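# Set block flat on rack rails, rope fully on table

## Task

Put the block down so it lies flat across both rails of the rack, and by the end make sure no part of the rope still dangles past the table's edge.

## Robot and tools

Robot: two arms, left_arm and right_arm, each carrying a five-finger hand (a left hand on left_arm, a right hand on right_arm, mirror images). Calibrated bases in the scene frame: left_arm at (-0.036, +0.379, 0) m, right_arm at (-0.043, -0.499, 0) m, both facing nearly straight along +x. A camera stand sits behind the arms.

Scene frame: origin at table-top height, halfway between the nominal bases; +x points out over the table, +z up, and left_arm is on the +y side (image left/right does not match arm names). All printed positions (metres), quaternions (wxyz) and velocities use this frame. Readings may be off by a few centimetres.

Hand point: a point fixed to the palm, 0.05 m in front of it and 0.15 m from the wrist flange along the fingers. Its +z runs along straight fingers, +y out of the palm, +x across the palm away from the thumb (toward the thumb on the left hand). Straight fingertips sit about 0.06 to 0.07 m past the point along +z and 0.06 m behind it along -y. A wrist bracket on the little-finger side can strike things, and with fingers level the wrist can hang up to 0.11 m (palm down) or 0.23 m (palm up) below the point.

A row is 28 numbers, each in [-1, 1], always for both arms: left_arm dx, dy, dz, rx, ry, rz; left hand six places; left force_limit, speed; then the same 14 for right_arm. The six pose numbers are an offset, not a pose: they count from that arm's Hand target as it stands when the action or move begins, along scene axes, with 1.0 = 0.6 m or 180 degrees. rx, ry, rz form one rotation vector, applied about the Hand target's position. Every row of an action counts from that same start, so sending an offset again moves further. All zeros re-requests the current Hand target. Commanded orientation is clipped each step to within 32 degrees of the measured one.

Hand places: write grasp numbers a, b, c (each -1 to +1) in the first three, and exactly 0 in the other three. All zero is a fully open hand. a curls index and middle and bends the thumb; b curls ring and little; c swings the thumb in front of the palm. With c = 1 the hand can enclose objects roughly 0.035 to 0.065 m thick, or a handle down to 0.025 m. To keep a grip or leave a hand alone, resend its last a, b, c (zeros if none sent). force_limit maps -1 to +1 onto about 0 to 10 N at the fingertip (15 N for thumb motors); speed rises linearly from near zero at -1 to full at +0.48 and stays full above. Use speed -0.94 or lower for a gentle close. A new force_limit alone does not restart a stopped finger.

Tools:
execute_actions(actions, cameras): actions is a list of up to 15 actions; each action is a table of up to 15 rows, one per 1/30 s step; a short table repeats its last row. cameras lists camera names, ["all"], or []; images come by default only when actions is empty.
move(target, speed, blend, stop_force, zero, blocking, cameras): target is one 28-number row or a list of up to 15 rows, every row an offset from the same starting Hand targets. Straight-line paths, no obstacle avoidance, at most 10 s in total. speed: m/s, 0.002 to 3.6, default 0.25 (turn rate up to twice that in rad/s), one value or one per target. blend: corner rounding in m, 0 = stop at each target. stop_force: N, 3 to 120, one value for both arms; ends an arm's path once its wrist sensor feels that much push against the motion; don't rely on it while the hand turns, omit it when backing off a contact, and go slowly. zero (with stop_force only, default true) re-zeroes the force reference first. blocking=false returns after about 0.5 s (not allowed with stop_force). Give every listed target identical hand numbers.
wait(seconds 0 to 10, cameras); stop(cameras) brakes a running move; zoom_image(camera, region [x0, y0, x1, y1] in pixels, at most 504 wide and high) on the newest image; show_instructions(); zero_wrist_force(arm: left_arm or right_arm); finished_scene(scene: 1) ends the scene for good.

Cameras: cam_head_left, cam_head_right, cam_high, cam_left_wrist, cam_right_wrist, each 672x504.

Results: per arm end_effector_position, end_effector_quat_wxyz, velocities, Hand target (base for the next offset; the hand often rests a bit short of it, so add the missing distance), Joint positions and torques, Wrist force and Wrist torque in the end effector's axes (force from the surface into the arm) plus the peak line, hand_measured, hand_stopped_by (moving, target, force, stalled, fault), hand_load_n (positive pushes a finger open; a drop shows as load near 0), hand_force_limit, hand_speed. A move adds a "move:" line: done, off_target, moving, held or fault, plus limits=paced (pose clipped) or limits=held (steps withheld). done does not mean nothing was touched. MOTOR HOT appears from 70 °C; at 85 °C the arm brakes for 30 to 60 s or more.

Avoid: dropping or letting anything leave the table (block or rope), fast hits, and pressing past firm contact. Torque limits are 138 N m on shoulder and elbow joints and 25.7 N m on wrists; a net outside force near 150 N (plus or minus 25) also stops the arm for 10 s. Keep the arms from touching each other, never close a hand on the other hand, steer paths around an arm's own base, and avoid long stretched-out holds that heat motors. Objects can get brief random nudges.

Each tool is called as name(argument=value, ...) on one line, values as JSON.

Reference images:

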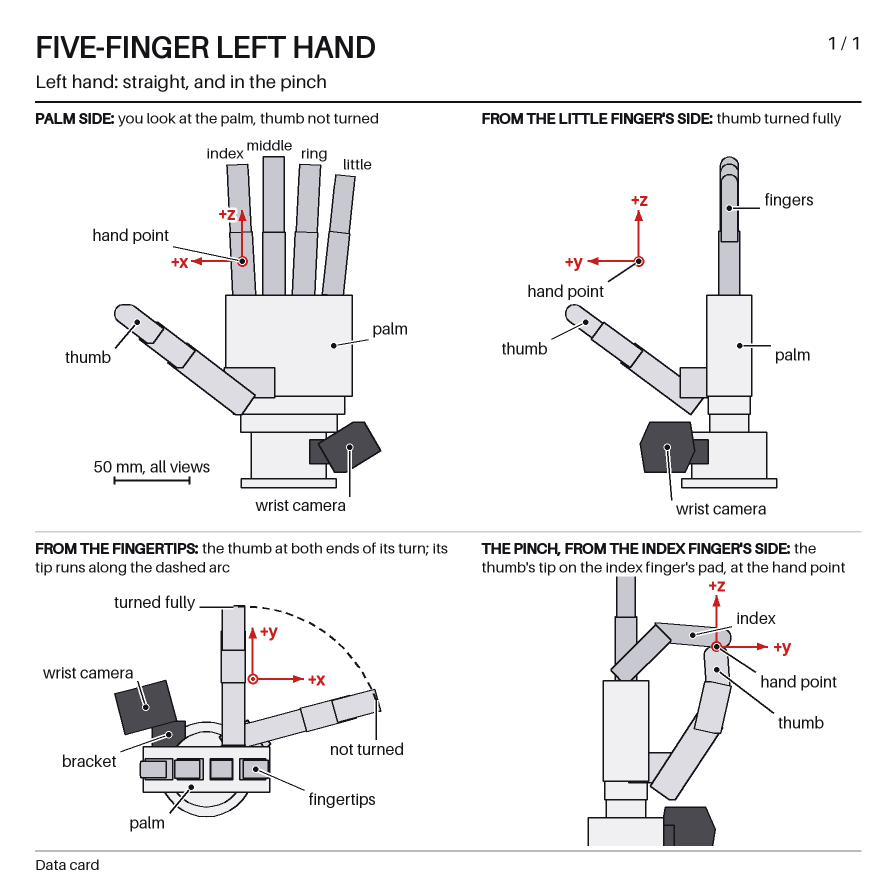

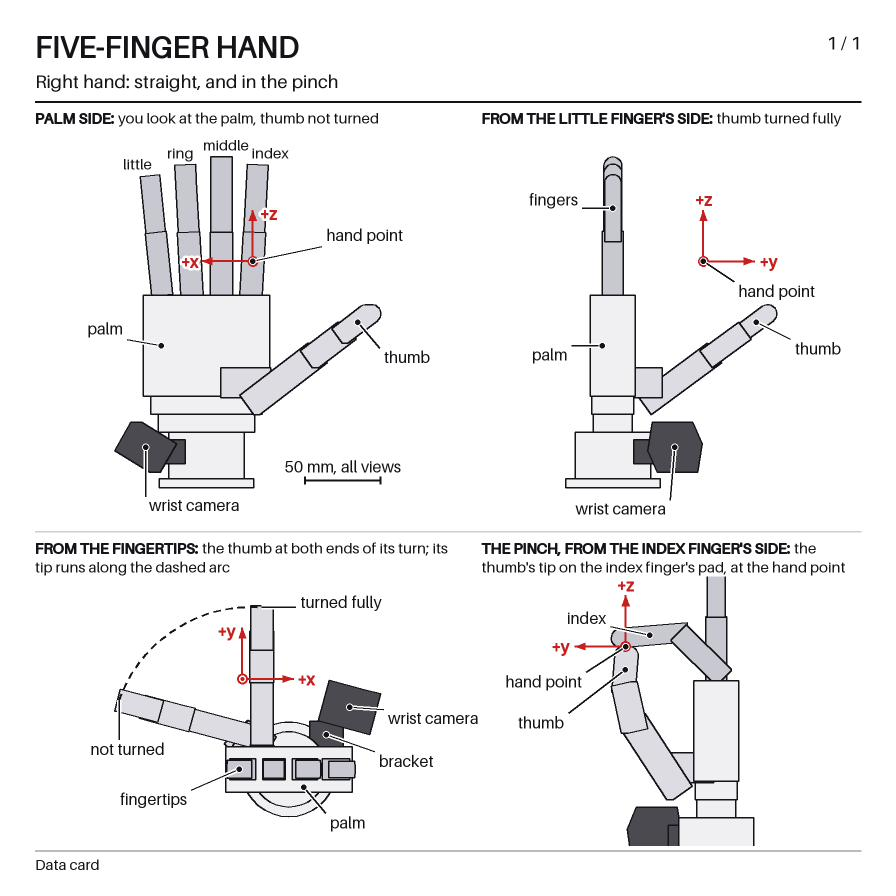

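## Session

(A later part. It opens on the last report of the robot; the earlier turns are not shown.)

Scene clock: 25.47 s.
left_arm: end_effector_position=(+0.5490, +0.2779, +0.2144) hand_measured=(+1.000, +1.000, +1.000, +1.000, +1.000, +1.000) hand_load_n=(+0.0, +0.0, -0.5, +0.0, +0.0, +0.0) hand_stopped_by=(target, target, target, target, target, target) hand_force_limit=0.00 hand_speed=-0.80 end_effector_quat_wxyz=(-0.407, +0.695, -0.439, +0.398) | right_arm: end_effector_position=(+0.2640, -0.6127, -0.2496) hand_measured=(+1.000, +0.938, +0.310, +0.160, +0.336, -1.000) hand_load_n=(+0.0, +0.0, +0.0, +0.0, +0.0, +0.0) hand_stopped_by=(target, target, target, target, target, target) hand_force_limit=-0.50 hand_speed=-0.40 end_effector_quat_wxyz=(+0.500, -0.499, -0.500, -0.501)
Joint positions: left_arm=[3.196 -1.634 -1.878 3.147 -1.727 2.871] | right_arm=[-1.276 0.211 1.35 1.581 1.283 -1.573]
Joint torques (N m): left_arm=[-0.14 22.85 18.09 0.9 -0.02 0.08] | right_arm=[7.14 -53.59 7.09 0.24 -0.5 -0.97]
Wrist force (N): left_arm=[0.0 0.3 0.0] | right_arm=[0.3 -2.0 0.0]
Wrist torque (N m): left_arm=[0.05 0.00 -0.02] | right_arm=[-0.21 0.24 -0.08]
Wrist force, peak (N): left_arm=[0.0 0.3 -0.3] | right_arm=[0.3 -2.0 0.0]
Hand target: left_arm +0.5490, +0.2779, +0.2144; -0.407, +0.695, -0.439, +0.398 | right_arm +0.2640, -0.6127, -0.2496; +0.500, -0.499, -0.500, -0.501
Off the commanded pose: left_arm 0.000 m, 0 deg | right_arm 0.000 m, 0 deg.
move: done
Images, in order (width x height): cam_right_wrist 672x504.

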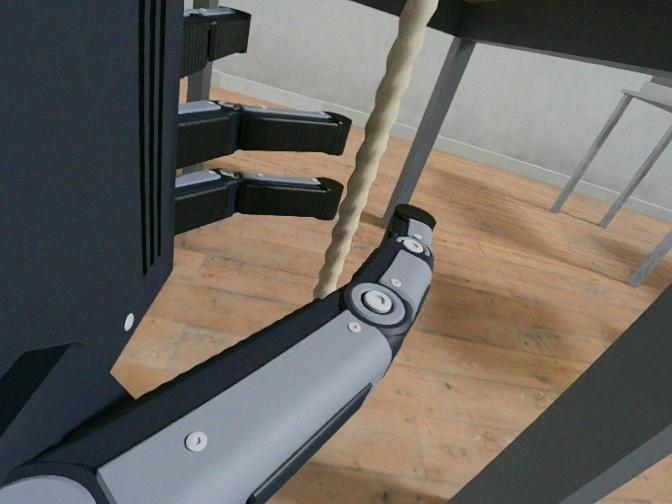

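move(target=[0,0,0,0,0,0, 0,0,0,0,0,0,0,-0.8, 0,0,0,0,0,0, 0.54,0,1,0,0,0,-0.5,-0.5], speed=0.05, cameras=["cam_right_wrist"])

zoom_image(camera="cam_right_wrist", region=[280, 80, 470, 270])

Scene clock: 26.50 s.
left_arm: end_effector_position=(+0.5490, +0.2779, +0.2144) hand_measured=(+1.000, +1.000, +1.000, +1.000, +1.000, +1.000) hand_load_n=(+0.0, +0.0, +0.0, +0.0, +0.0, +0.0) hand_stopped_by=(target, target, target, target, target, target) hand_force_limit=0.00 hand_speed=-0.80 end_effector_quat_wxyz=(-0.407, +0.695, -0.439, +0.398) | right_arm: end_effector_position=(+0.2640, -0.6127, -0.2496) hand_measured=(+1.000, +0.920, +0.070, -0.080, +0.246, -1.000) hand_load_n=(+0.0, +0.0, +0.0, +0.0, +0.0, +0.0) hand_stopped_by=(target, target, target, target, target, target) hand_force_limit=-0.50 hand_speed=-0.50 end_effector_quat_wxyz=(+0.500, -0.499, -0.500, -0.501)
Joint positions: left_arm=[3.196 -1.634 -1.878 3.147 -1.727 2.871] | right_arm=[-1.276 0.211 1.35 1.581 1.283 -1.573]
Joint torques (N m): left_arm=[-0.25 22.46 17.51 0.86 0 0.09] | right_arm=[7.68 -53.1 4.93 1 0.91 -1.39]
Wrist force (N): left_arm=[-0.1 0.3 -0.2] | right_arm=[0.5 -1.8 0.0]
Wrist torque (N m): left_arm=[0.05 0.00 -0.01] | right_arm=[-0.19 0.21 -0.06]
Wrist force, peak (N): left_arm=[-0.2 -0.1 -0.3] | right_arm=[0.4 -2.1 -0.2]
Hand target: left_arm +0.5490, +0.2779, +0.2144; -0.407, +0.695, -0.439, +0.398 | right_arm +0.2640, -0.6127, -0.2496; +0.500, -0.499, -0.500, -0.501
Off the commanded pose: left_arm 0.000 m, 0 deg | right_arm 0.000 m, 0 deg.
move: done
Images, in order (width x height): cam_right_wrist 672x504.

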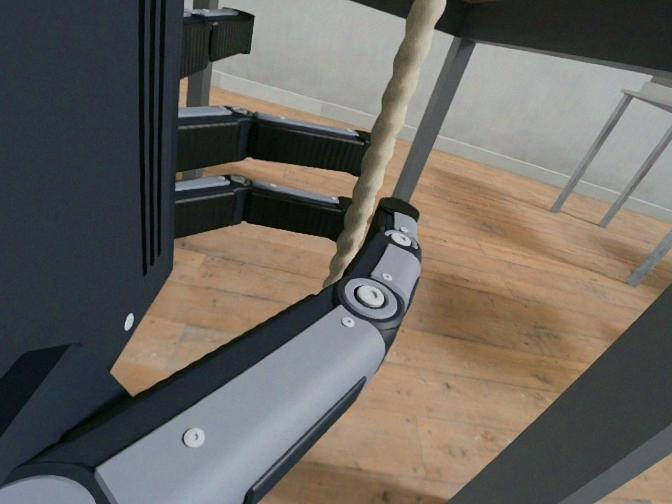

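Scaled by 2.653 from the camera's 672x504 image, which has a finer 960x720 frame.

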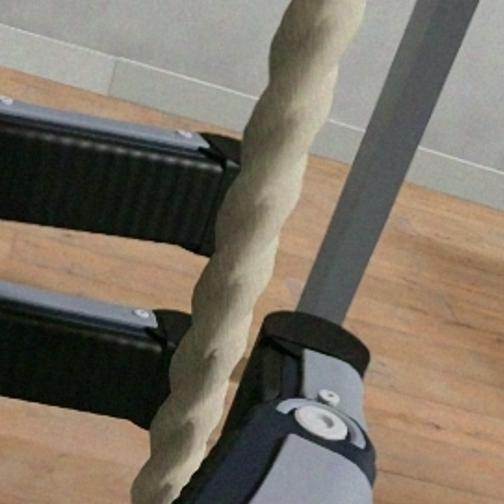

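move(target=[0,0,0,0,0,0, 0,0,0,0,0,0,0,-0.8, 0,0,0,0,0,0, 0.75,0,1,0,0,0,-0.4,-0.75], speed=0.05, cameras=["cam_right_wrist"])

zoom_image(camera="cam_right_wrist", region=[280, 80, 470, 270])

Scene clock: 27.30 s.
left_arm: end_effector_position=(+0.5490, +0.2779, +0.2144) hand_measured=(+1.000, +1.000, +1.000, +1.000, +1.000, +1.000) hand_load_n=(+0.0, +0.0, +0.0, +0.0, +0.0, -0.5) hand_stopped_by=(target, target, target, target, target, target) hand_force_limit=0.00 hand_speed=-0.80 end_effector_quat_wxyz=(-0.407, +0.695, -0.439, +0.398) | right_arm: end_effector_position=(+0.2640, -0.6127, -0.2496) hand_measured=(+1.000, +0.888, -0.204, -0.214, +0.132, -1.000) hand_load_n=(+0.0, +0.0, +3.0, +3.5, +4.5, +0.5) hand_stopped_by=(target, target, force, force, force, target) hand_force_limit=-0.40 hand_speed=-0.75 end_effector_quat_wxyz=(+0.500, -0.499, -0.500, -0.501)
Joint positions: left_arm=[3.196 -1.634 -1.878 3.147 -1.727 2.871] | right_arm=[-1.276 0.211 1.35 1.581 1.283 -1.573]
Joint torques (N m): left_arm=[0.19 22.34 18.39 0.9 -0.03 0.11] | right_arm=[7.71 -53.48 3.97 1.74 0.93 -1.6]
Wrist force (N): left_arm=[0.1 0.0 -0.1] | right_arm=[0.3 -2.0 -0.1]
Wrist torque (N m): left_arm=[0.01 -0.02 0.01] | right_arm=[-0.21 0.26 -0.09]
Wrist force, peak (N): left_arm=[-0.2 0.1 -0.3] | right_arm=[0.3 -2.0 -0.1]
Hand target: left_arm +0.5490, +0.2779, +0.2144; -0.407, +0.695, -0.439, +0.398 | right_arm +0.2640, -0.6127, -0.2496; +0.500, -0.499, -0.500, -0.501
Off the commanded pose: left_arm 0.000 m, 0 deg | right_arm 0.000 m, 0 deg.
move: done
Images, in order (width x height): cam_right_wrist 672x504.

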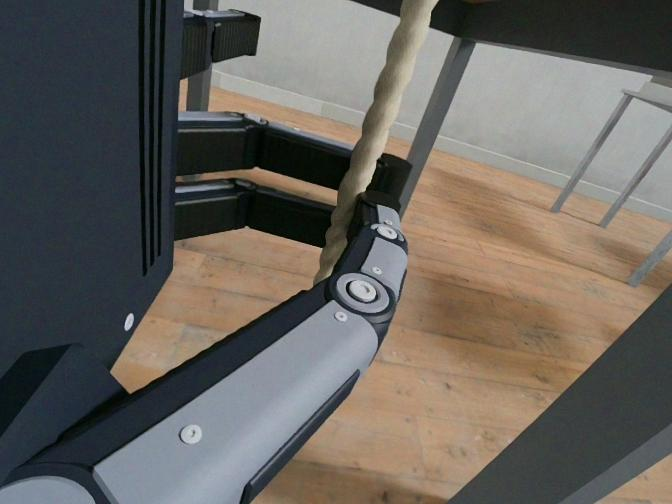

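Scaled by 2.653 from the camera's 672x504 image, which has a finer 960x720 frame.

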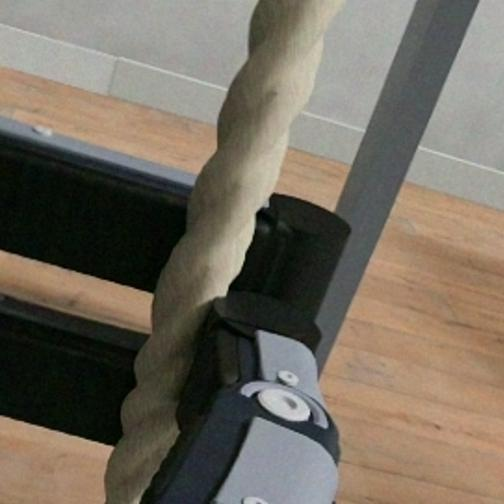

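move(target=[[0,0,0,0,0,0, 0,0,0,0,0,0,0,-0.8, 0.02,-0.16,0.09,0,0,0, 0.75,0,1,0,0,0,-0.4,-0.75],[0,0,0,0,0,0, 0,0,0,0,0,0,0,-0.8, 0.05,-0.16,0.25,0,0,0, 0.75,0,1,0,0,0,-0.4,-0.75]], speed=0.12, blend=[0.03,0], cameras=["cam_right_wrist","cam_head_left","cam_high"])

Scene clock: 30.00 s.
left_arm: end_effector_position=(+0.5490, +0.2779, +0.2144) hand_measured=(+1.000, +1.000, +1.000, +1.000, +1.000, +1.000) hand_load_n=(+0.0, +0.0, +0.0, +0.0, +0.0, +0.0) hand_stopped_by=(target, target, target, target, target, target) hand_force_limit=0.00 hand_speed=-0.80 end_effector_quat_wxyz=(-0.407, +0.695, -0.439, +0.398) | right_arm: end_effector_position=(+0.2940, -0.7087, -0.0997) hand_measured=(+1.000, +0.888, -0.204, -0.214, +0.132, -1.000) hand_load_n=(+0.0, +0.0, +3.0, +3.5, +4.0, +0.5) hand_stopped_by=(target, target, force, force, force, target) hand_force_limit=-0.40 hand_speed=-0.75 end_effector_quat_wxyz=(+0.500, -0.499, -0.500, -0.501)
Joint positions: left_arm=[3.196 -1.634 -1.878 3.147 -1.727 2.871] | right_arm=[-1.274 -0.114 1.433 1.824 1.28 -1.573]
Joint torques (N m): left_arm=[-0.27 22.04 18.04 0.95 -0.03 0.19] | right_arm=[7.42 -60.79 3.87 3.32 -1.42 1.83]
Wrist force (N): left_arm=[-0.1 0.2 0.0] | right_arm=[0.2 -1.5 0.2]
Wrist torque (N m): left_arm=[0.03 0.01 -0.02] | right_arm=[-0.21 0.27 -0.07]
Wrist force, peak (N): left_arm=[0.0 0.4 -0.1] | right_arm=[0.3 -2.1 -0.2]
Hand target: left_arm +0.5490, +0.2779, +0.2144; -0.407, +0.695, -0.439, +0.398 | right_arm +0.2940, -0.7087, -0.0996; +0.500, -0.499, -0.500, -0.501
Off the commanded pose: left_arm 0.000 m, 0 deg | right_arm 0.000 m, 0 deg.
move: done
Images, in order (width x height): cam_head_left 672x504, cam_high 672x504, cam_right_wrist 672x504.

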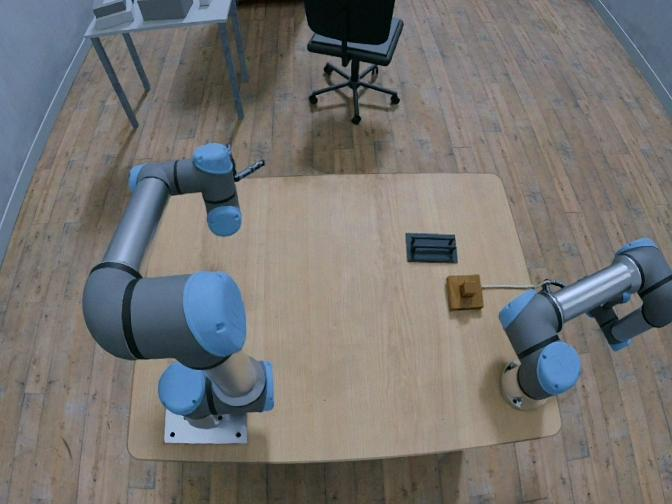

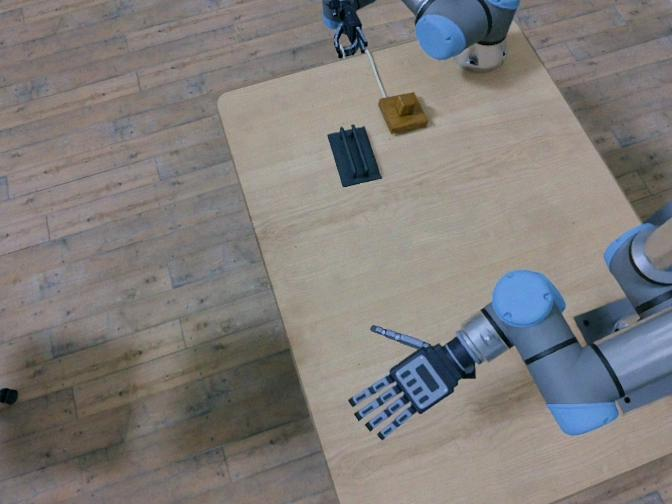

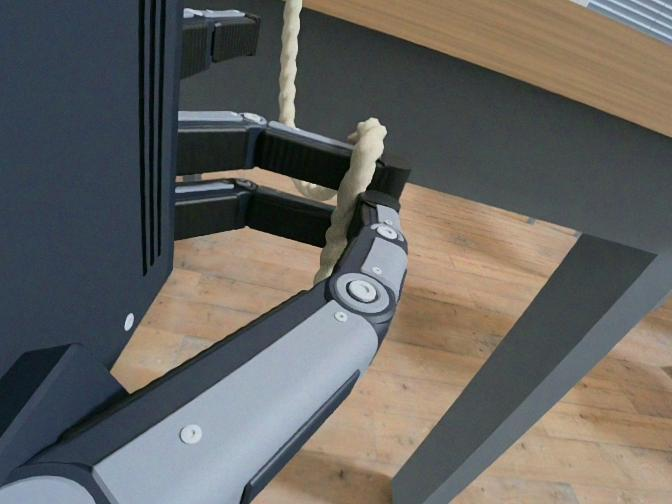

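move(target=[[0,0,0,0,0,0, 0,0,0,0,0,0,0,-0.8, 0.027,-0.002,0.4,0,0,0, 0.75,0,1,0,0,0,-0.4,-0.75],[0,0,0,0,0,0, 0,0,0,0,0,0,0,-0.8, 0.31,0.148,0.45,-0.08,0,0, 0.75,0,1,0,0,0,-0.4,-0.75]], speed=0.15, blend=[0.04,0], cameras=["cam_right_wrist","cam_head_left","cam_high"])

Scene clock: 37.10 s.
left_arm: end_effector_position=(+0.5490, +0.2779, +0.2144) hand_measured=(+1.000, +1.000, +1.000, +1.000, +1.000, +1.000) hand_load_n=(+0.0, +0.0, +0.0, +0.0, +0.0, -0.5) hand_stopped_by=(target, target, target, target, target, target) hand_force_limit=0.00 hand_speed=-0.80 end_effector_quat_wxyz=(-0.407, +0.695, -0.439, +0.398) | right_arm: end_effector_position=(+0.4799, -0.6199, +0.1704) hand_measured=(+1.000, +0.888, -0.204, -0.214, +0.132, -1.000) hand_load_n=(+0.0, +0.0, +3.0, +3.5, +4.0, +0.5) hand_stopped_by=(target, target, force, force, force, target) hand_force_limit=-0.40 hand_speed=-0.75 end_effector_quat_wxyz=(-0.434, +0.558, +0.559, +0.434)
Joint positions: left_arm=[3.196 -1.634 -1.878 3.147 -1.727 2.871] | right_arm=[-0.88 -0.718 1.495 2.047 0.911 -1.373]
Joint torques (N m): left_arm=[0.19 23.18 17.97 0.92 0.11 0.23] | right_arm=[7.01 -38.6 -21.49 2.77 -1.79 2.32]
Wrist force (N): left_arm=[0.1 0.1 0.1] | right_arm=[0.0 -1.6 0.1]
Wrist torque (N m): left_arm=[0.01 -0.02 0.00] | right_arm=[-0.17 0.33 -0.10]
Wrist force, peak (N): left_arm=[-0.1 0.2 -0.4] | right_arm=[0.4 -2.3 -0.5]
Hand target: left_arm +0.5490, +0.2779, +0.2144; -0.407, +0.695, -0.439, +0.398 | right_arm +0.4800, -0.6199, +0.1704; -0.434, +0.558, +0.559, +0.434
Off the commanded pose: left_arm 0.000 m, 0 deg | right_arm 0.000 m, 0 deg.
move: done
Images, in order (width x height): cam_head_left 672x504, cam_high 672x504, cam_right_wrist 672x504.

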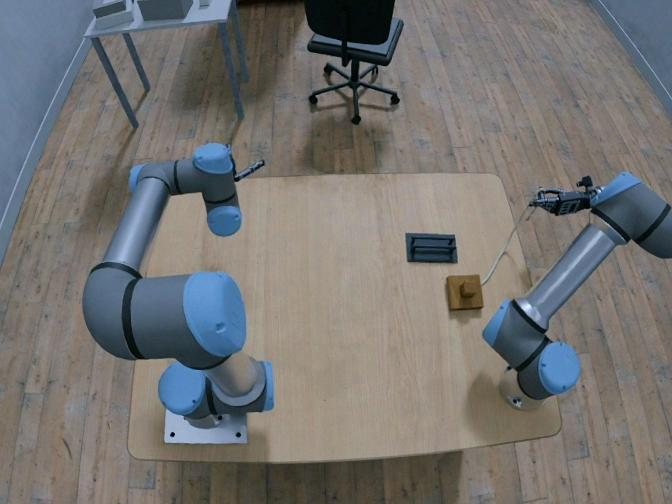

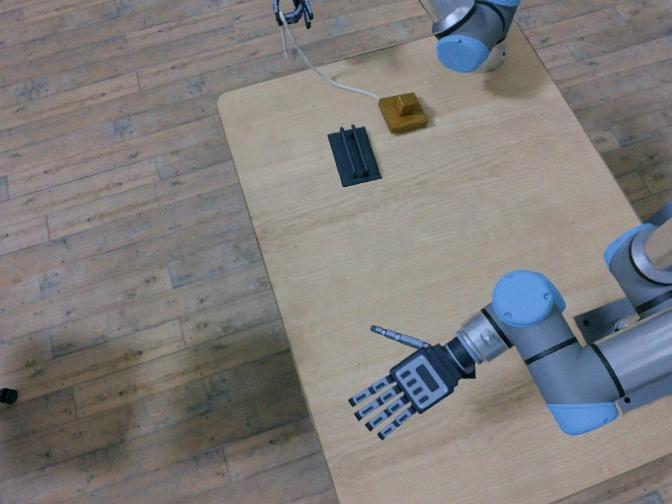

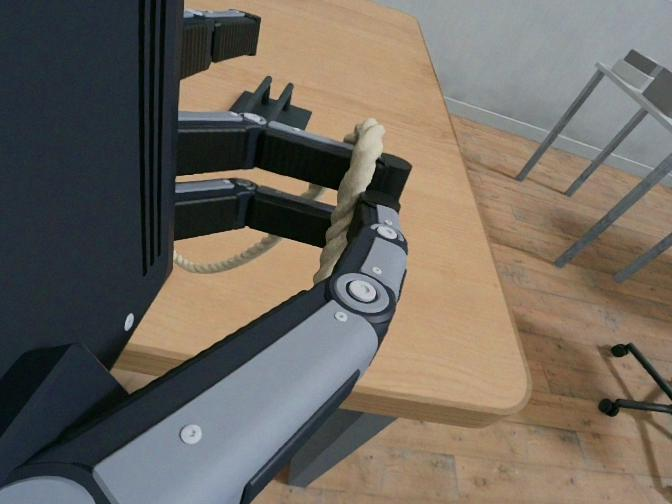

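zoom_image(camera="cam_high", region=[240, 0, 450, 200])

zoom_image(camera="cam_head_left", region=[400, 160, 600, 330])

Scaled by 2.400 from the camera's 672x504 image, which has a finer 960x720 frame.

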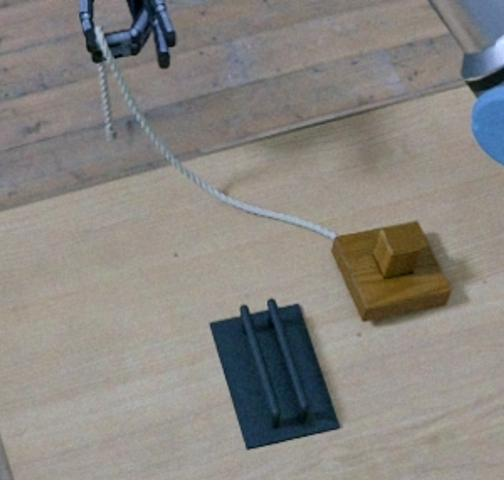

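Scaled by 2.520 from the camera's 672x504 image, which has a finer 960x720 frame.

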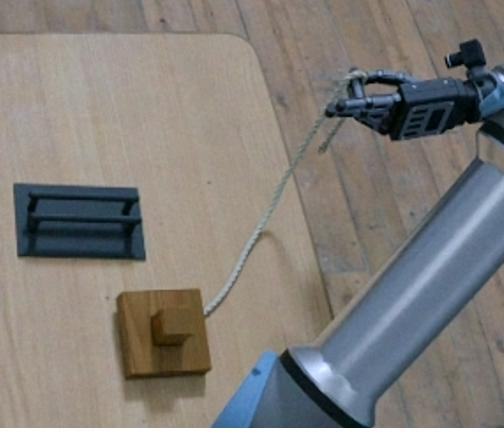

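move(target=[[0,0,0,0,0,0, 0,0,0,0,0,0,0,-0.8, 0.05,0.283,-0.06,-0.17,0,0, 0.75,0,1,0,0,0,-0.4,-0.75],[0,0,0,0,0,0, 0,0,0,0,0,0,0,-0.8, 0.083,0.38,-0.13,-0.17,0,0, 0.75,0,1,0,0,0,-0.4,-0.75]], speed=0.12, blend=[0.04,0], cameras=["cam_right_wrist","cam_head_left","cam_high"])

zoom_image(camera="cam_high", region=[240, 0, 450, 200])

zoom_image(camera="cam_head_left", region=[400, 160, 600, 330])

Scene clock: 44.80 s.
left_arm: end_effector_position=(+0.5490, +0.2779, +0.2144) hand_measured=(+1.000, +1.000, +1.000, +1.000, +1.000, +1.000) hand_load_n=(+0.0, +0.0, +0.0, +0.0, +0.0, +0.0) hand_stopped_by=(target, target, target, target, target, target) hand_force_limit=0.00 hand_speed=-0.80 end_effector_quat_wxyz=(-0.407, +0.695, -0.439, +0.398) | right_arm: end_effector_position=(+0.5298, -0.3919, +0.0924) hand_measured=(+1.000, +0.888, -0.204, -0.214, +0.132, -1.000) hand_load_n=(+0.0, +0.0, +3.0, +3.5, +4.0, +0.5) hand_stopped_by=(target, target, force, force, force, target) hand_force_limit=-0.40 hand_speed=-0.75 end_effector_quat_wxyz=(-0.271, +0.652, +0.654, +0.271)
Joint positions: left_arm=[3.196 -1.634 -1.878 3.147 -1.727 2.871] | right_arm=[-0.35 -0.871 1.496 1.282 0.845 -0.487]
Joint torques (N m): left_arm=[0.73 22.54 17.78 0.81 -0.02 0.31] | right_arm=[8.42 -36.14 -22.65 0.84 -2.47 1.89]
Wrist force (N): left_arm=[-0.1 0.3 -0.1] | right_arm=[0.0 -0.5 0.6]
Wrist torque (N m): left_arm=[0.05 0.00 -0.02] | right_arm=[-0.05 0.19 -0.01]
Wrist force, peak (N): left_arm=[0.0 0.4 -0.2] | right_arm=[-0.1 -1.8 0.1]
Hand target: left_arm +0.5490, +0.2779, +0.2144; -0.407, +0.695, -0.439, +0.398 | right_arm +0.5298, -0.3919, +0.0924; -0.271, +0.652, +0.654, +0.271
Off the commanded pose: left_arm 0.000 m, 0 deg | right_arm 0.000 m, 0 deg.
move: done; blend cut to 0.0372 m at target 1
Images, in order (width x height): cam_head_left 672x504, cam_high 672x504, cam_right_wrist 672x504.

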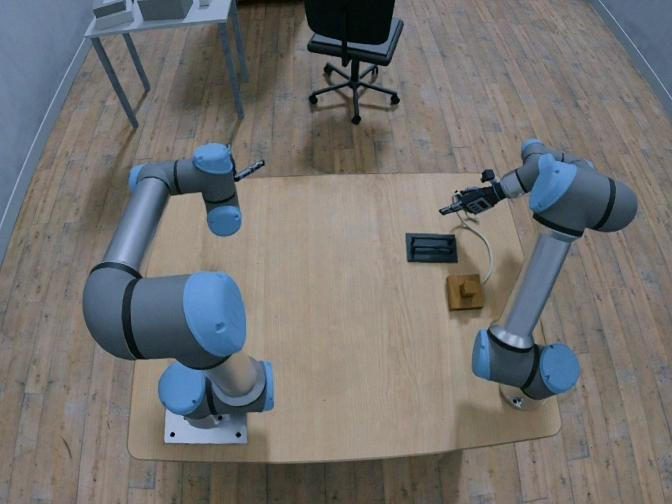

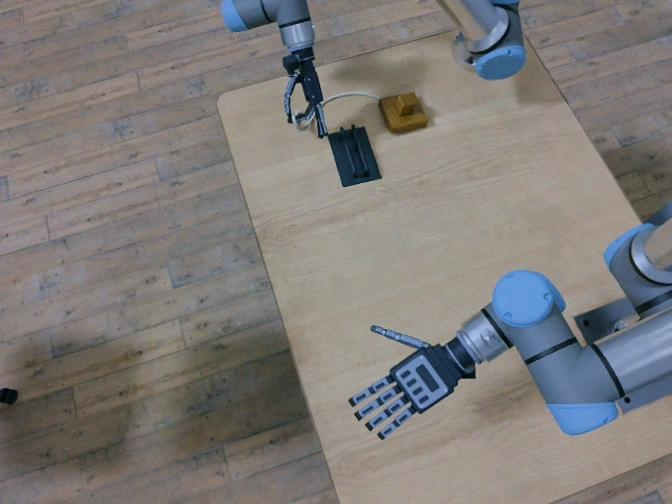

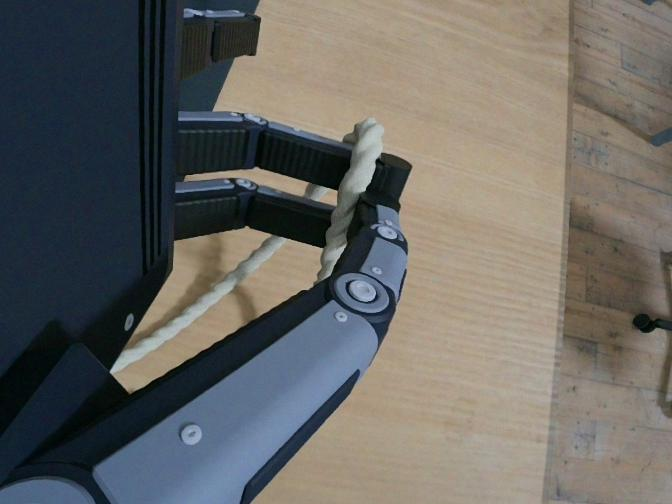

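Scaled by 2.400 from the camera's 672x504 image, which has a finer 960x720 frame.

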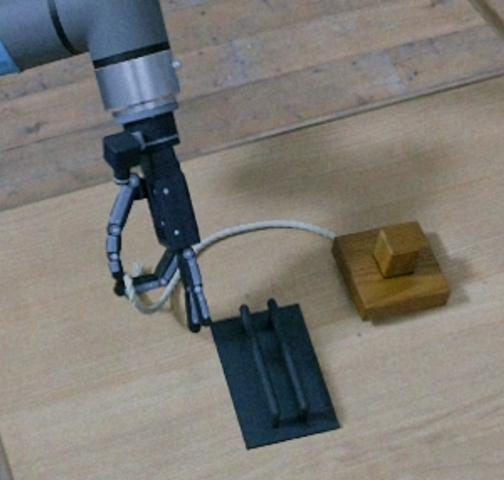

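Scaled by 2.520 from the camera's 672x504 image, which has a finer 960x720 frame.

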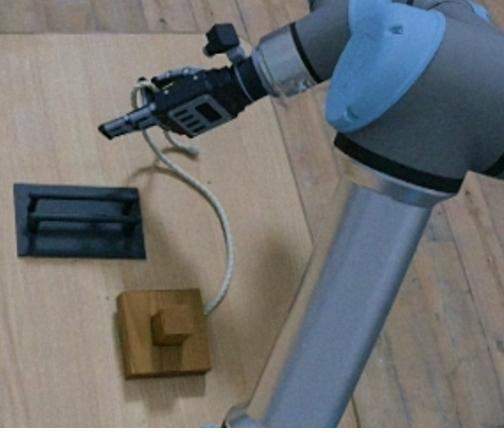

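move(target=[0,0,0,0,0,0, 0,0,0,0,0,0,0,-0.8, 0,0.0,-0.07,0,0,0, 0.75,0,1,0,0,0,-0.4,-0.75], speed=0.1, cameras=["cam_right_wrist"])

move(target=[0,0,0,0,0,0, 0,0,0,0,0,0,0,-0.8, 0,0.0,0,0,0,0, 0.25,0,1,0,0,0,-0.4,-0.3], speed=0.1, cameras=["cam_right_wrist"])

Scene clock: 46.07 s.
left_arm: end_effector_position=(+0.5490, +0.2779, +0.2144) hand_measured=(+1.000, +1.000, +1.000, +1.000, +1.000, +1.000) hand_load_n=(+0.0, +0.0, +0.0, +0.0, +0.0, +0.0) hand_stopped_by=(target, target, target, target, target, target) hand_force_limit=0.00 hand_speed=-0.80 end_effector_quat_wxyz=(-0.407, +0.695, -0.439, +0.398) | right_arm: end_effector_position=(+0.5298, -0.3919, +0.0505) hand_measured=(+1.000, +0.888, -0.204, -0.214, +0.132, -1.000) hand_load_n=(+0.0, +0.0, +3.0, +3.5, +4.0, +0.5) hand_stopped_by=(target, target, force, force, force, target) hand_force_limit=-0.40 hand_speed=-0.75 end_effector_quat_wxyz=(-0.271, +0.653, +0.654, +0.271)
Joint positions: left_arm=[3.196 -1.634 -1.878 3.147 -1.727 2.871] | right_arm=[-0.35 -0.81 1.515 1.202 0.845 -0.487]
Joint torques (N m): left_arm=[-0.09 23.3 17.99 0.82 -0.08 0.37] | right_arm=[4.36 -35.86 -5.41 0.78 -1.77 1.76]
Wrist force (N): left_arm=[-0.1 0.2 -0.2] | right_arm=[0.2 -0.4 0.4]
Wrist torque (N m): left_arm=[0.04 0.01 -0.01] | right_arm=[-0.07 0.16 -0.01]
Wrist force, peak (N): left_arm=[0.0 0.3 -0.2] | right_arm=[0.2 -0.7 0.7]
Hand target: left_arm +0.5490, +0.2779, +0.2144; -0.407, +0.695, -0.439, +0.398 | right_arm +0.5298, -0.3919, +0.0504; -0.271, +0.652, +0.654, +0.271
Off the commanded pose: left_arm 0.000 m, 0 deg | right_arm 0.000 m, 0 deg.
move: done
Images, in order (width x height): cam_right_wrist 672x504.

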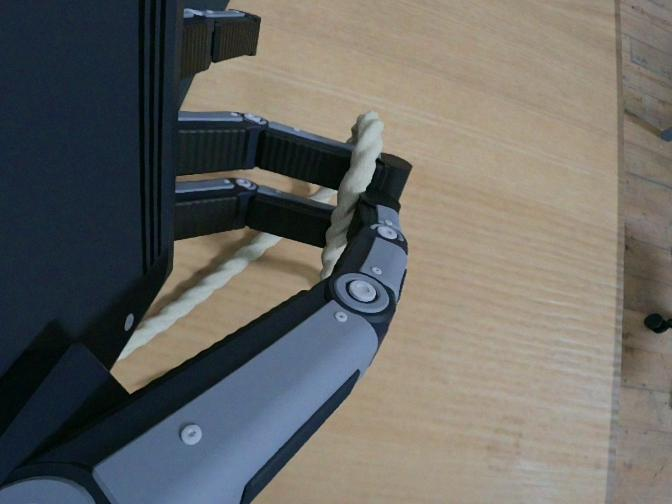

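Scene clock: 46.80 s.
left_arm: end_effector_position=(+0.5490, +0.2779, +0.2144) hand_measured=(+1.000, +1.000, +1.000, +1.000, +1.000, +1.000) hand_load_n=(+0.0, -0.5, +0.0, +0.0, +0.0, +0.0) hand_stopped_by=(target, target, target, target, target, target) hand_force_limit=0.00 hand_speed=-0.80 end_effector_quat_wxyz=(-0.407, +0.695, -0.439, +0.398) | right_arm: end_effector_position=(+0.5298, -0.3919, +0.0504) hand_measured=(+1.000, +0.962, +0.650, +0.500, +0.462, -1.000) hand_load_n=(+0.0, +0.0, +0.0, +0.0, +0.0, +0.0) hand_stopped_by=(target, target, target, target, target, target) hand_force_limit=-0.40 hand_speed=-0.30 end_effector_quat_wxyz=(-0.271, +0.653, +0.654, +0.271)
Joint positions: left_arm=[3.196 -1.634 -1.878 3.147 -1.727 2.871] | right_arm=[-0.35 -0.81 1.515 1.202 0.845 -0.487]
Joint torques (N m): left_arm=[0.11 22.43 17.8 0.95 0.11 0.29] | right_arm=[7.42 -35.16 -8.04 1.1 -2.07 1.87]
Wrist force (N): left_arm=[0.0 0.2 0.2] | right_arm=[0.0 -0.3 0.4]
Wrist torque (N m): left_arm=[0.03 0.01 -0.01] | right_arm=[-0.05 0.18 -0.02]
Wrist force, peak (N): left_arm=[0.0 0.2 -0.3] | right_arm=[0.1 -0.4 0.6]
Hand target: left_arm +0.5490, +0.2779, +0.2144; -0.407, +0.695, -0.439, +0.398 | right_arm +0.5298, -0.3919, +0.0504; -0.271, +0.652, +0.654, +0.271
Off the commanded pose: left_arm 0.000 m, 0 deg | right_arm 0.000 m, 0 deg.
move: done
Images, in order (width x height): cam_right_wrist 672x504.

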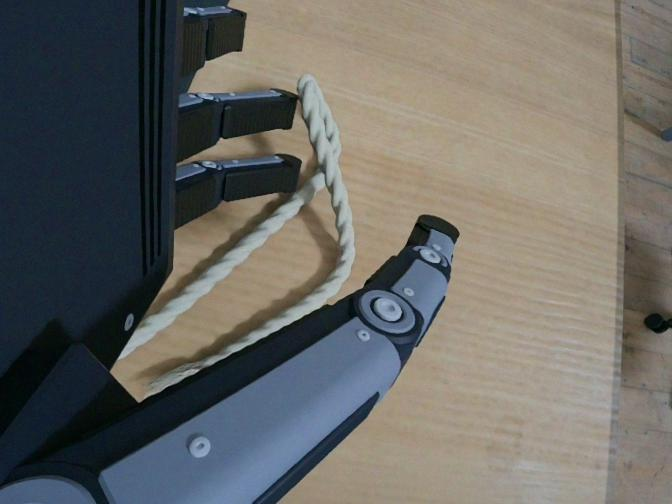

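move(target=[[0,0,0,0,0,0, 0,0,0,0,0,0,0,-0.8, 0,-0.15,0.16,0,0,0, 0.25,0,1,0,0,0,-0.4,-0.3],[0,0,0,0,0,0, 0,0,0,0,0,0,0,-0.8, -0.15,-0.25,0.42,0,0,0, 0.25,0,1,0,0,0,-0.4,-0.3]], speed=[0.12,0.3], blend=[0.03,0], cameras=["all"])

Scene clock: 50.63 s.
left_arm: end_effector_position=(+0.5490, +0.2779, +0.2144) hand_measured=(+1.000, +1.000, +1.000, +1.000, +1.000, +1.000) hand_load_n=(+0.0, +0.0, +0.0, +0.0, +0.0, +0.0) hand_stopped_by=(target, target, target, target, target, target) hand_force_limit=0.00 hand_speed=-0.80 end_effector_quat_wxyz=(-0.407, +0.695, -0.439, +0.398) | right_arm: end_effector_position=(+0.4399, -0.5418, +0.3023) hand_measured=(+1.000, +0.962, +0.650, +0.500, +0.462, -1.000) hand_load_n=(+0.0, +0.0, +0.0, +0.0, +0.0, +0.0) hand_stopped_by=(target, target, target, target, target, target) hand_force_limit=-0.40 hand_speed=-0.30 end_effector_quat_wxyz=(-0.271, +0.653, +0.654, +0.271)
Joint positions: left_arm=[3.196 -1.634 -1.878 3.147 -1.727 2.871] | right_arm=[-0.722 -1.197 1.489 1.868 1.014 -0.903]
Joint torques (N m): left_arm=[1.09 23.22 17.86 0.95 0.1 0.36] | right_arm=[-5.28 -44.77 -25.82 4.53 0.49 -2.19]
Wrist force (N): left_arm=[0.0 0.1 -0.2] | right_arm=[0.1 -0.5 0.0]
Wrist torque (N m): left_arm=[0.03 -0.01 -0.01] | right_arm=[-0.05 0.19 0.04]
Wrist force, peak (N): left_arm=[0.0 0.3 -0.3] | right_arm=[1.1 -1.1 -1.3]
Hand target: left_arm +0.5490, +0.2779, +0.2144; -0.407, +0.695, -0.439, +0.398 | right_arm +0.4398, -0.5419, +0.3024; -0.271, +0.652, +0.654, +0.271
Off the commanded pose: left_arm 0.000 m, 0 deg | right_arm 0.000 m, 0 deg.
move: done

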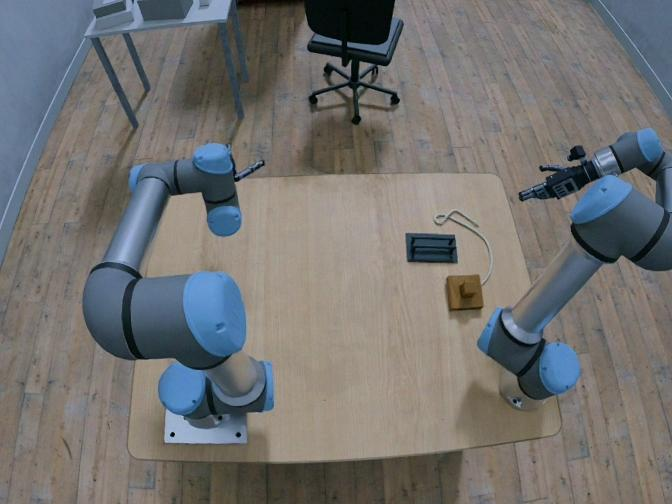

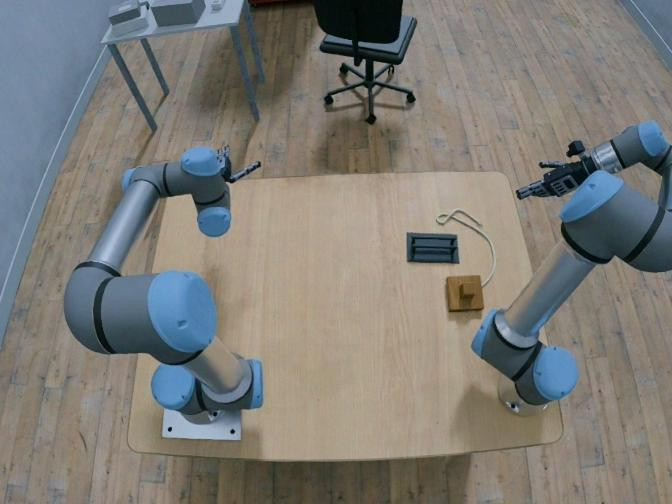

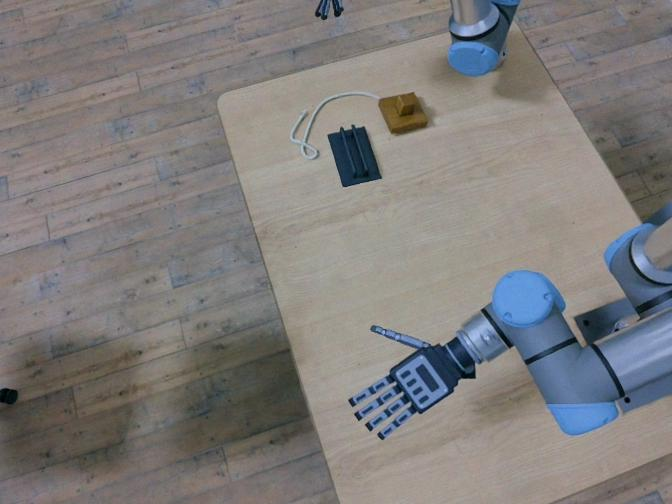

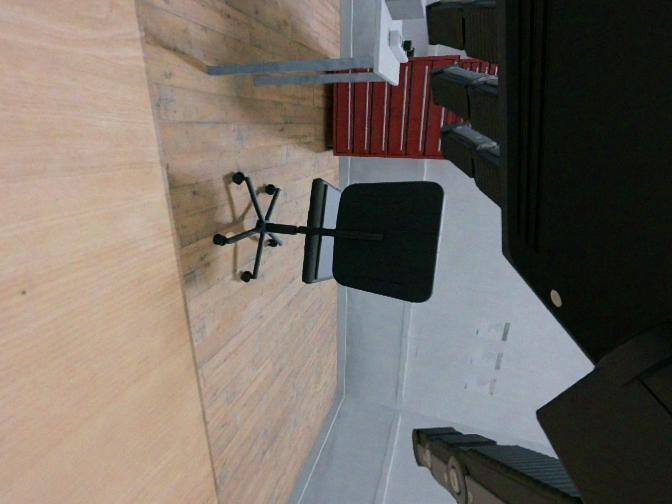

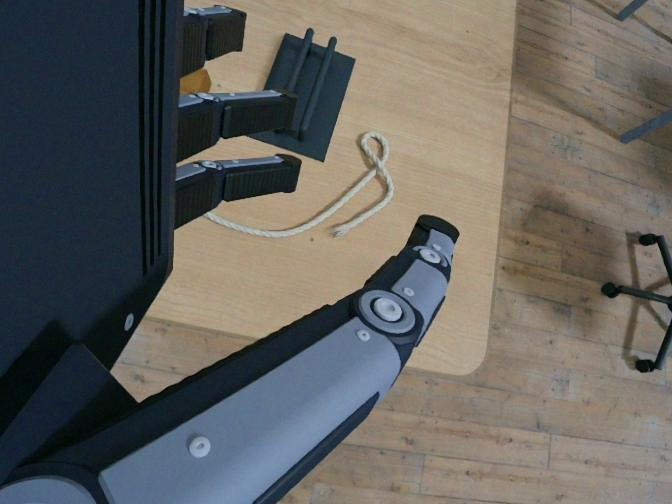

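move(target=[0,0,0,0,0,0, 0,0,0,0,0,0,0,-0.8, -0.36,0.2,-0.12,0.057,0.392,-0.312, 0.15,0,1,0,0,0,-0.4,-0.3], speed=0.3, cameras=["all"])

Scene clock: 55.30 s.
left_arm: end_effector_position=(+0.5490, +0.2779, +0.2144) hand_measured=(+1.000, +1.000, +1.000, +1.000, +1.000, +1.000) hand_load_n=(+0.0, +0.0, +0.0, +0.0, +0.0, +0.0) hand_stopped_by=(target, target, target, target, target, target) hand_force_limit=0.00 hand_speed=-0.80 end_effector_quat_wxyz=(-0.407, +0.695, -0.439, +0.398) | right_arm: end_effector_position=(+0.2239, -0.4219, +0.2304) hand_measured=(+1.000, +0.978, +0.850, +0.700, +0.538, -1.000) hand_load_n=(+0.0, +0.0, +0.0, +0.0, +0.0, +0.0) hand_stopped_by=(target, target, target, target, target, target) hand_force_limit=-0.40 hand_speed=-0.30 end_effector_quat_wxyz=(-0.485, +0.874, +0.000, +0.001)
Joint positions: left_arm=[3.196 -1.634 -1.878 3.147 -1.727 2.871] | right_arm=[-0.767 -1.463 2.139 1.735 0.915 0.497]
Joint torques (N m): left_arm=[-0.43 23.18 17.82 0.93 0.01 0.43] | right_arm=[-6.54 -30.11 -6.96 0.71 -0.48 1.8]
Wrist force (N): left_arm=[0.0 0.0 0.1] | right_arm=[-0.6 -1.2 -0.3]
Wrist torque (N m): left_arm=[0.00 0.00 0.00] | right_arm=[0.09 0.17 -0.14]
Wrist force, peak (N): left_arm=[-0.1 -0.1 -0.5] | right_arm=[-0.9 -1.4 -0.3]
Hand target: left_arm +0.5490, +0.2779, +0.2144; -0.407, +0.695, -0.439, +0.398 | right_arm +0.2238, -0.4219, +0.2304; -0.485, +0.874, +0.000, +0.001
Off the commanded pose: left_arm 0.000 m, 0 deg | right_arm 0.000 m, 0 deg.
move: done

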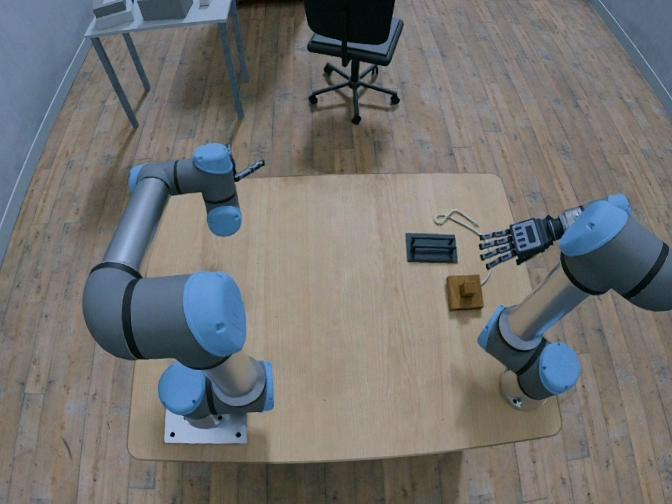

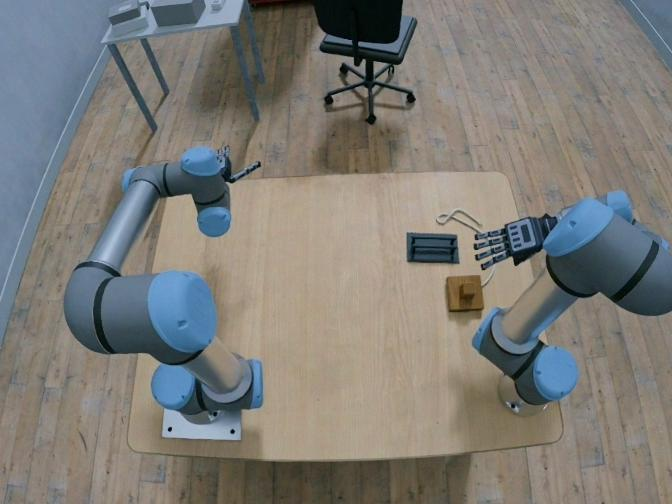

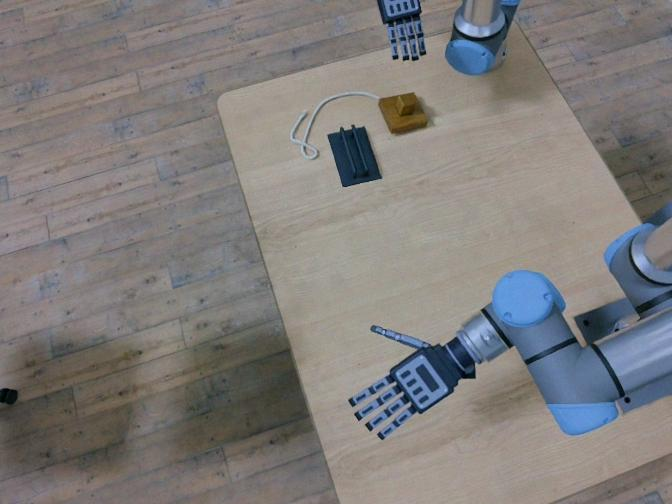

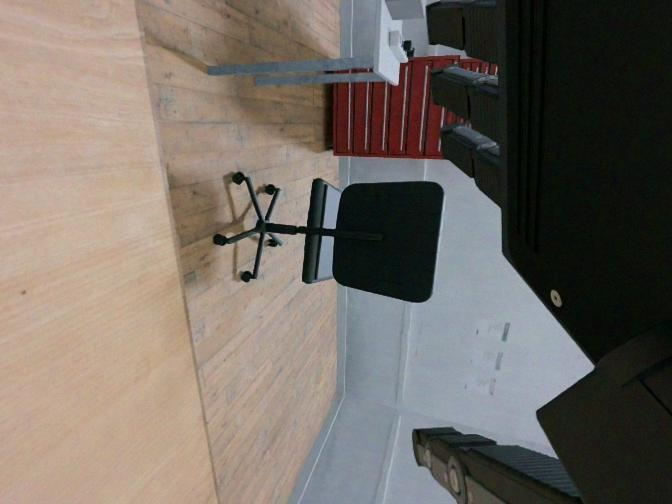

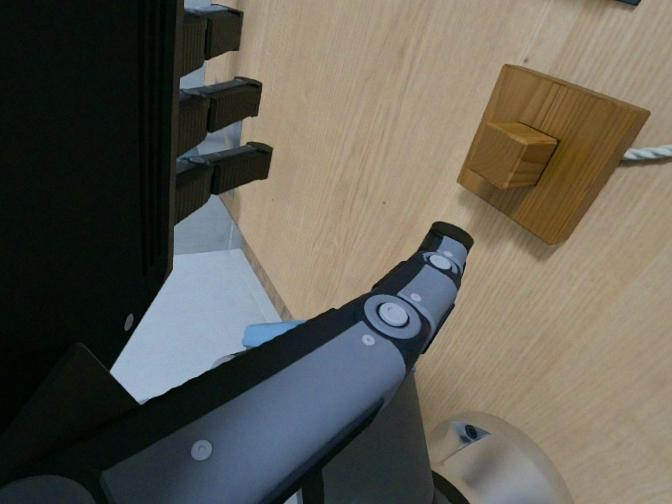

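zoom_image(camera="cam_right_wrist", region=[430, 40, 672, 260])

Scaled by 2.083 from the camera's 672x504 image, which has a finer 960x720 frame.

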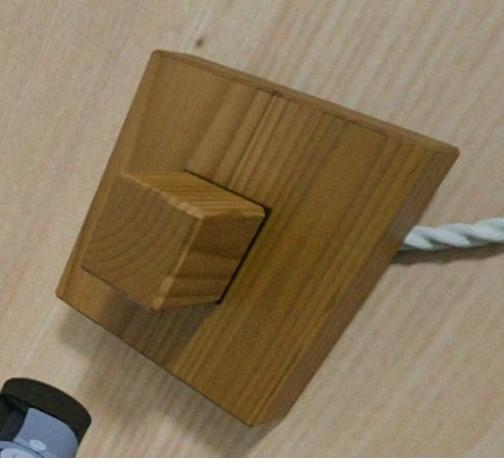

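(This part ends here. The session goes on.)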